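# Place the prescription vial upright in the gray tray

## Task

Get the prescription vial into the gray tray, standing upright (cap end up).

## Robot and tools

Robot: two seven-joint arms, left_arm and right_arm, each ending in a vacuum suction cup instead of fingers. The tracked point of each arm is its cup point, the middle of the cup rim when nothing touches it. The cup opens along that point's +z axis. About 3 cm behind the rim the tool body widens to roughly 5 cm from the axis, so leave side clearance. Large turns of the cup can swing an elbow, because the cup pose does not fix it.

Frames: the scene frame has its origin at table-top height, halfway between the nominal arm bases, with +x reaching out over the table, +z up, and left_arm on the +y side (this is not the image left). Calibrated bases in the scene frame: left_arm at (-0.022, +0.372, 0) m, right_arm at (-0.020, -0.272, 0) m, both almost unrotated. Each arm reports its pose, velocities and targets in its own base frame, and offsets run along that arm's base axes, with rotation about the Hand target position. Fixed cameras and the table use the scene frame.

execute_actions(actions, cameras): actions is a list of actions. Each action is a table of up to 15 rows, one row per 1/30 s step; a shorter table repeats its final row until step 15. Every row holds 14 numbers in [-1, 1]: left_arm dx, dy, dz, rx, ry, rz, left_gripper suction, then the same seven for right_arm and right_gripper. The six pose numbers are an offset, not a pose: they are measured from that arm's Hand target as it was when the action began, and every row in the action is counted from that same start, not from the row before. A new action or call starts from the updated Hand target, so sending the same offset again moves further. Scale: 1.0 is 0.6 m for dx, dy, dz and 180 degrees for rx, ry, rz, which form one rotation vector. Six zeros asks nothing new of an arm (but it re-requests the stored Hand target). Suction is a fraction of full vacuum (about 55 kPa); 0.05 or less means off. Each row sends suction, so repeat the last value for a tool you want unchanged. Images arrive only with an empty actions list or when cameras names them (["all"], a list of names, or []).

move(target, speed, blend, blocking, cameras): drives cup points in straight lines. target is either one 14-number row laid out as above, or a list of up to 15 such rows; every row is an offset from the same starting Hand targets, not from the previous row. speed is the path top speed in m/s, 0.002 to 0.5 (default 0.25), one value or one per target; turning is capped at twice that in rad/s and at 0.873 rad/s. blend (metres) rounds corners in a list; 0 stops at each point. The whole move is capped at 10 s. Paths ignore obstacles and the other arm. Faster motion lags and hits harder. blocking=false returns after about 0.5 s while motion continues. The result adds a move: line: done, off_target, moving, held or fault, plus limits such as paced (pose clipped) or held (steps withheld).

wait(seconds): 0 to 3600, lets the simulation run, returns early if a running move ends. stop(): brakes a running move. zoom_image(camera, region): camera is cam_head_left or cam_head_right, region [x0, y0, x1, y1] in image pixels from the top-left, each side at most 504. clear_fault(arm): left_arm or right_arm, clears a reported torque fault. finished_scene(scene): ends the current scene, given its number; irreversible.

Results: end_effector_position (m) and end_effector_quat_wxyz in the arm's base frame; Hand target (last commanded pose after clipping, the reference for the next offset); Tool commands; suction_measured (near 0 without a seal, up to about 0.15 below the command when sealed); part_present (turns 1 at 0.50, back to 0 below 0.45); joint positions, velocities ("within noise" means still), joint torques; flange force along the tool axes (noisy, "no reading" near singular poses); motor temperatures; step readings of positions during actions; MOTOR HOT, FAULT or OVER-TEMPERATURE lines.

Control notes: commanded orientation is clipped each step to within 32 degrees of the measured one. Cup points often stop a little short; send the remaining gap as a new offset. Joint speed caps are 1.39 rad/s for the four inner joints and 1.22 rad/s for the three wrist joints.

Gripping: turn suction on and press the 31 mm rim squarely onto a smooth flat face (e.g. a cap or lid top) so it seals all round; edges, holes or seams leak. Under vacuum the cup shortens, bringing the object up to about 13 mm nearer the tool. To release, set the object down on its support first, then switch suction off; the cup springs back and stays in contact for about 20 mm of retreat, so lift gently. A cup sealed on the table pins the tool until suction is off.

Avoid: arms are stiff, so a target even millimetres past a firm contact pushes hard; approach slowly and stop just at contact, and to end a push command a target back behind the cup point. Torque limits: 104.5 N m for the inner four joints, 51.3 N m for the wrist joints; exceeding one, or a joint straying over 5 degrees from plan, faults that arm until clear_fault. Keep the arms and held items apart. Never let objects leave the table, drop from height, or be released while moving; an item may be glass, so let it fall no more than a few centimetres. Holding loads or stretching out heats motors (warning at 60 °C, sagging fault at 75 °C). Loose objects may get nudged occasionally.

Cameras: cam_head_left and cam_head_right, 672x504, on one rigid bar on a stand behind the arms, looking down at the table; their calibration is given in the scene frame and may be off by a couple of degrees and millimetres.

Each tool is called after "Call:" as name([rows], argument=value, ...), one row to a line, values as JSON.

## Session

Call:
execute_actions(actions=[])

Scene clock: 0.00 s.
left_arm: end_effector_position=(+0.5614, +0.0402, +0.2831) suction_measured=0.01 part_present=0 end_effector_quat_wxyz=(+0.184, +0.823, -0.533, -0.063) | right_arm: end_effector_position=(+0.8007, +0.0363, +0.2632) suction_measured=0.00 part_present=0 end_effector_quat_wxyz=(+0.434, -0.089, +0.896, -0.032)
Joint positions: left_arm=[-0.155 0.936 -0.163 0.622 0.298 1.946 -1.365] | right_arm=[0.126 0.841 -0.448 1.221 1.088 0.366 2.425]
Joint velocities: within noise
Joint torques (N m): no reading
Motor temperatures (°C): left_arm=[35 31 30 32 41 44 44] | right_arm=[34 35 33 32 34 42 38]
Flange force (N): no reading
Hand target: left_arm +0.5614, +0.0402, +0.2831; +0.184, +0.823, -0.533, -0.063 | right_arm +0.8007, +0.0363, +0.2632; +0.434, -0.089, +0.896, -0.032
Tool commands: left_gripper/suction=+0.0 right_gripper/suction=+0.0

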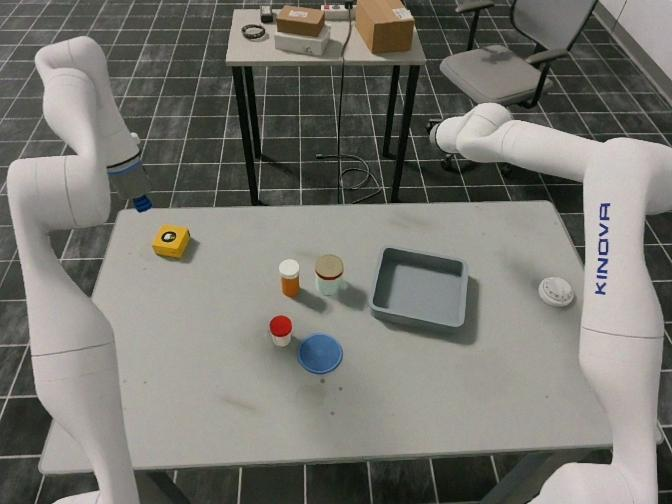

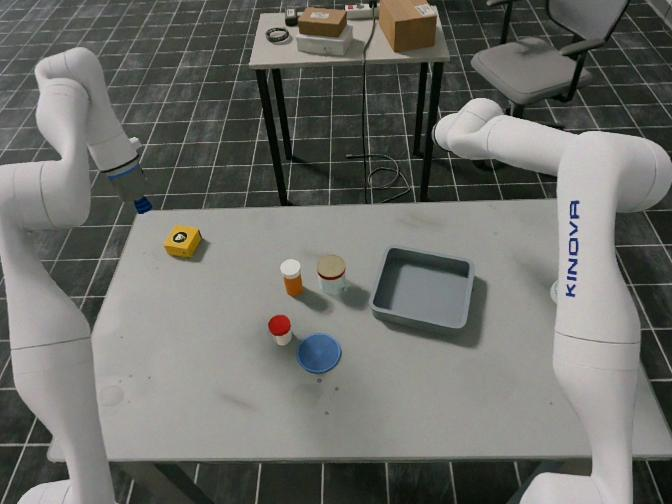

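Call:
zoom_image(camera="cam_head_right", region=[250, 240, 350, 340])

Scaled by 5.040 from the camera's image (finer frame: 960x720).

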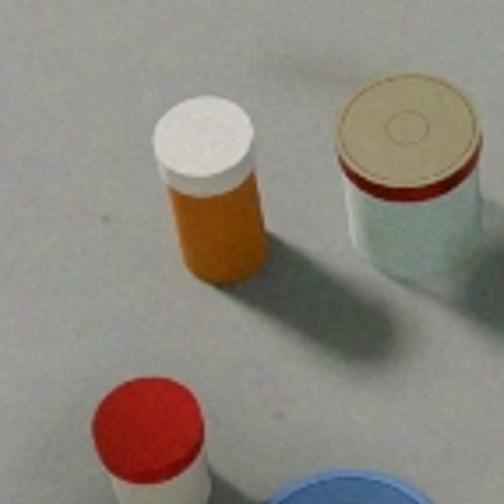

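Call:
move([
  [0,0,0,0,0,0,0,-0.3898,0.5995,-0.19,-0.0073,0.286,0,1],
  [0,0,0,0,0,0,0,-0.3898,0.5995,-0.2962,-0.0073,0.286,0,1],
], speed=[0.3,0.06], cameras=["all"])

Call:
zoom_image(camera="cam_head_right", region=[250, 240, 350, 340])

Scene clock: 20.70 s.
left_arm: end_effector_position=(+0.5614, +0.0402, +0.2831) suction_measured=0.01 part_present=0 end_effector_quat_wxyz=(+0.184, +0.823, -0.533, -0.063) | right_arm: end_effector_position=(+0.5668, +0.3960, +0.0854) suction_measured=0.30 part_present=0 end_effector_quat_wxyz=(+0.001, -0.099, +0.995, +0.000)
Joint positions: left_arm=[-0.155 0.936 -0.163 0.622 0.298 1.946 -1.365] | right_arm=[-0.472 1.225 -0.658 0.656 0.628 1.383 2.478]
Joint torques (N m): left_arm=[1.51 -20.32 -0.61 -5.87 0.4 0.63 -0.21] | right_arm=[-0.72 -24.25 -2.18 -5.23 -0.17 -0.12 0.11]
Flange force (N): left_arm=[-0.3 -3.2 -4.1] | right_arm=[-5.1 1.3 0.5]
Hand target: left_arm +0.5614, +0.0402, +0.2831; +0.184, +0.823, -0.533, -0.063 | right_arm +0.5668, +0.3960, +0.0854; +0.001, -0.099, +0.995, +0.000
Off the commanded pose: left_arm 0.000 m, 0 deg | right_arm 0.000 m, 0 deg.
move: done

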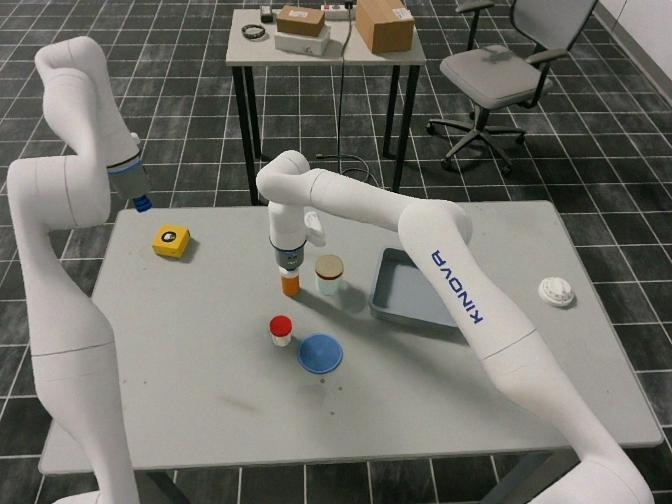

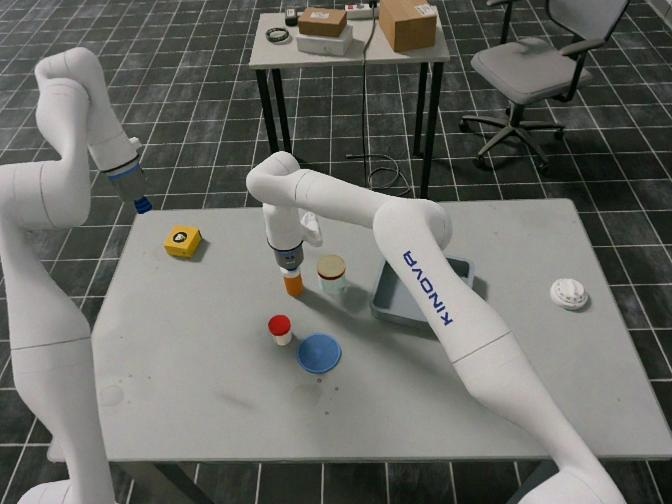

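Scaled by 5.040 from the camera's image (finer frame: 960x720).

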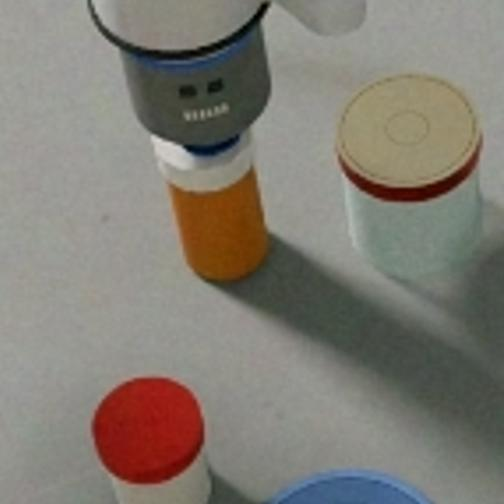

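Call:
move([
  [0,0,0,0,0,0,0,0,0,0.2,0,0,0,1],
  [0,0,0,0,0,0,0,-0.0737,-0.5035,0.2,0,0,0,1],
  [0,0,0,0,0,0,0,-0.0737,-0.5035,0.03,0,0,0,1],
  [0,0,0,0,0,0,0,-0.0737,-0.5035,-0.009,0,0,0,1],
], speed=[0.15,0.3,0.2,0.05], blend=[0.03,0.03,0.01,0], cameras=["all"])

Call:
zoom_image(camera="cam_head_left", region=[350, 220, 490, 360])

Scene clock: 30.20 s.
left_arm: end_effector_position=(+0.5614, +0.0402, +0.2831) suction_measured=0.01 part_present=0 end_effector_quat_wxyz=(+0.184, +0.823, -0.533, -0.063) | right_arm: end_effector_position=(+0.5226, +0.0939, +0.0801) suction_measured=0.95 part_present=1 end_effector_quat_wxyz=(+0.001, -0.099, +0.995, +0.000)
Joint positions: left_arm=[-0.155 0.936 -0.163 0.622 0.298 1.946 -1.365] | right_arm=[0.153 0.903 -0.669 1.517 0.644 0.949 2.627]
Joint torques (N m): left_arm=[1.45 -20.38 -0.59 -5.95 0.4 0.6 -0.25] | right_arm=[-0.69 -18.5 -3.3 -4.17 -0.15 -0.11 0.12]
Flange force (N): left_arm=[-0.3 -3.0 -3.9] | right_arm=[-2.4 -1.2 0.4]
Hand target: left_arm +0.5614, +0.0402, +0.2831; +0.184, +0.823, -0.533, -0.063 | right_arm +0.5226, +0.0939, +0.0801; +0.001, -0.099, +0.995, +0.000
Off the commanded pose: left_arm 0.000 m, 0 deg | right_arm 0.000 m, 0 deg.
move: done

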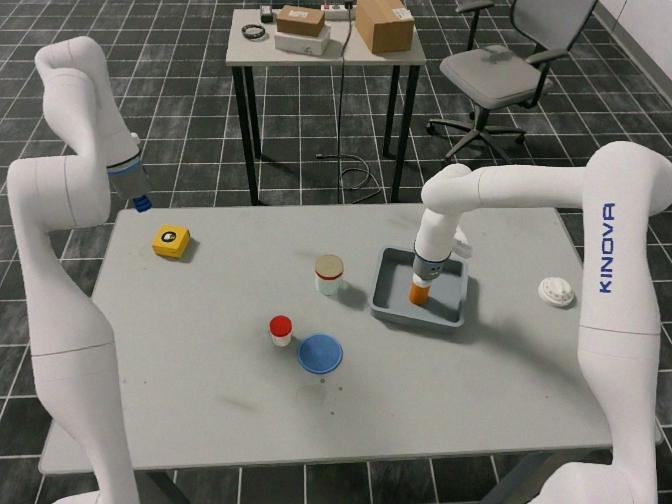

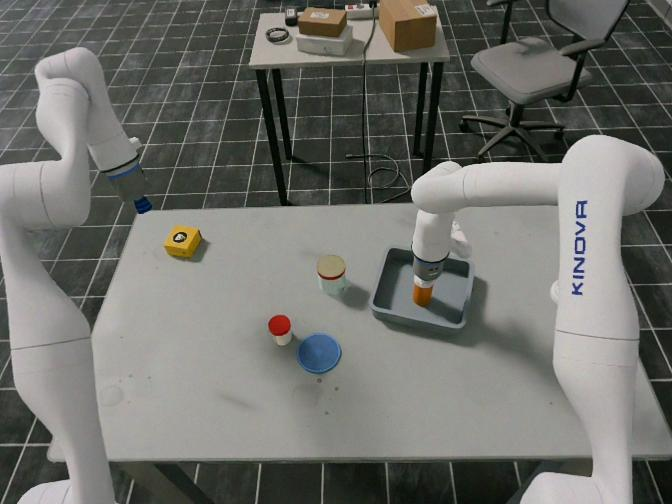

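Scaled by 3.600 from the camera's image (finer frame: 960x720).

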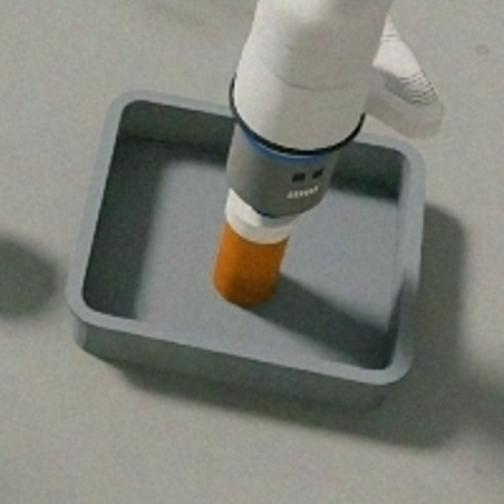

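Call:
move(target=[0,0,0,0,0,0,0,0,0,-0.0029,0,0,0,1], speed=0.03)

Scene clock: 33.07 s.
left_arm: end_effector_position=(+0.5614, +0.0402, +0.2831) suction_measured=0.01 part_present=0 end_effector_quat_wxyz=(+0.184, +0.823, -0.533, -0.063) | right_arm: end_effector_position=(+0.5226, +0.0939, +0.0783) suction_measured=0.95 part_present=1 end_effector_quat_wxyz=(+0.001, -0.099, +0.995, +0.000)
Joint positions: left_arm=[-0.155 0.936 -0.163 0.622 0.298 1.946 -1.365] | right_arm=[0.153 0.905 -0.667 1.518 0.646 0.945 2.626]
Joint torques (N m): left_arm=[1.52 -20.32 -0.65 -5.9 0.4 0.59 -0.24] | right_arm=[-1.11 -9.63 -1.03 -1.41 0.02 -0.79 0.09]
Flange force (N): left_arm=[-0.3 -3.2 -4.2] | right_arm=[-0.1 -2.0 -18.3]
Hand target: left_arm +0.5614, +0.0402, +0.2831; +0.184, +0.823, -0.533, -0.063 | right_arm +0.5226, +0.0939, +0.0783; +0.001, -0.099, +0.995, +0.000
Off the commanded pose: left_arm 0.000 m, 0 deg | right_arm 0.000 m, 0 deg.
move: done

Contact; release.

Call:
move([
  [0,0,0,0,0,0,0,0,0,0.002,0,0,0,0],
  [0,0,0,0,0,0,0,0,0,0.05,0,0,0,0],
  [0,0,0,0,0,0,0,0.05,-0.05,0.2,0,0,0,0],
], speed=[0.005,0.06,0.25], blend=[0,0.01,0], cameras=["cam_head_left"])

Scene clock: 40.70 s.
left_arm: end_effector_position=(+0.5614, +0.0402, +0.2831) suction_measured=0.01 part_present=0 end_effector_quat_wxyz=(+0.184, +0.823, -0.533, -0.063) | right_arm: end_effector_position=(+0.5526, +0.0639, +0.1983) suction_measured=0.00 part_present=0 end_effector_quat_wxyz=(+0.001, -0.099, +0.995, +0.000)
Joint positions: left_arm=[-0.155 0.936 -0.163 0.622 0.298 1.946 -1.365] | right_arm=[0.218 0.794 -0.738 1.291 0.532 1.249 2.808]
Joint torques (N m): left_arm=[1.48 -20.37 -0.57 -5.95 0.41 0.65 -0.24] | right_arm=[-0.84 -18.28 -3.1 -5.23 -0.15 -0.13 0.12]
Flange force (N): left_arm=[-0.4 -2.9 -3.7] | right_arm=[-2.5 -1.6 -0.7]
Hand target: left_arm +0.5614, +0.0402, +0.2831; +0.184, +0.823, -0.533, -0.063 | right_arm +0.5526, +0.0639, +0.1983; +0.001, -0.099, +0.995, +0.000
Off the commanded pose: left_arm 0.000 m, 0 deg | right_arm 0.000 m, 0 deg.
move: done

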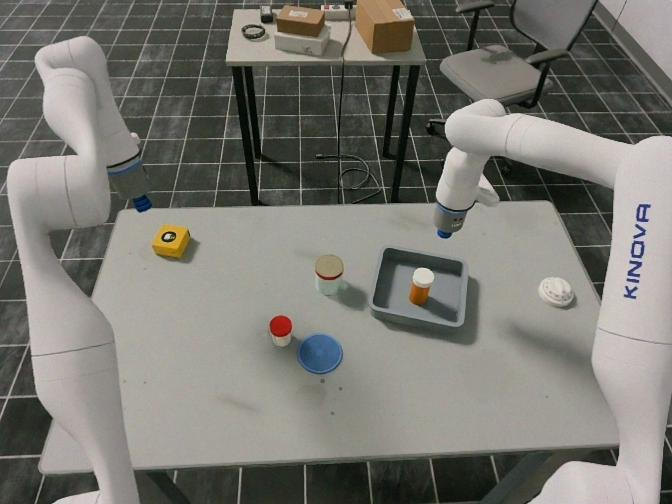

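Call:
finished_scene(scene=3)

The scene is finished: the task was done.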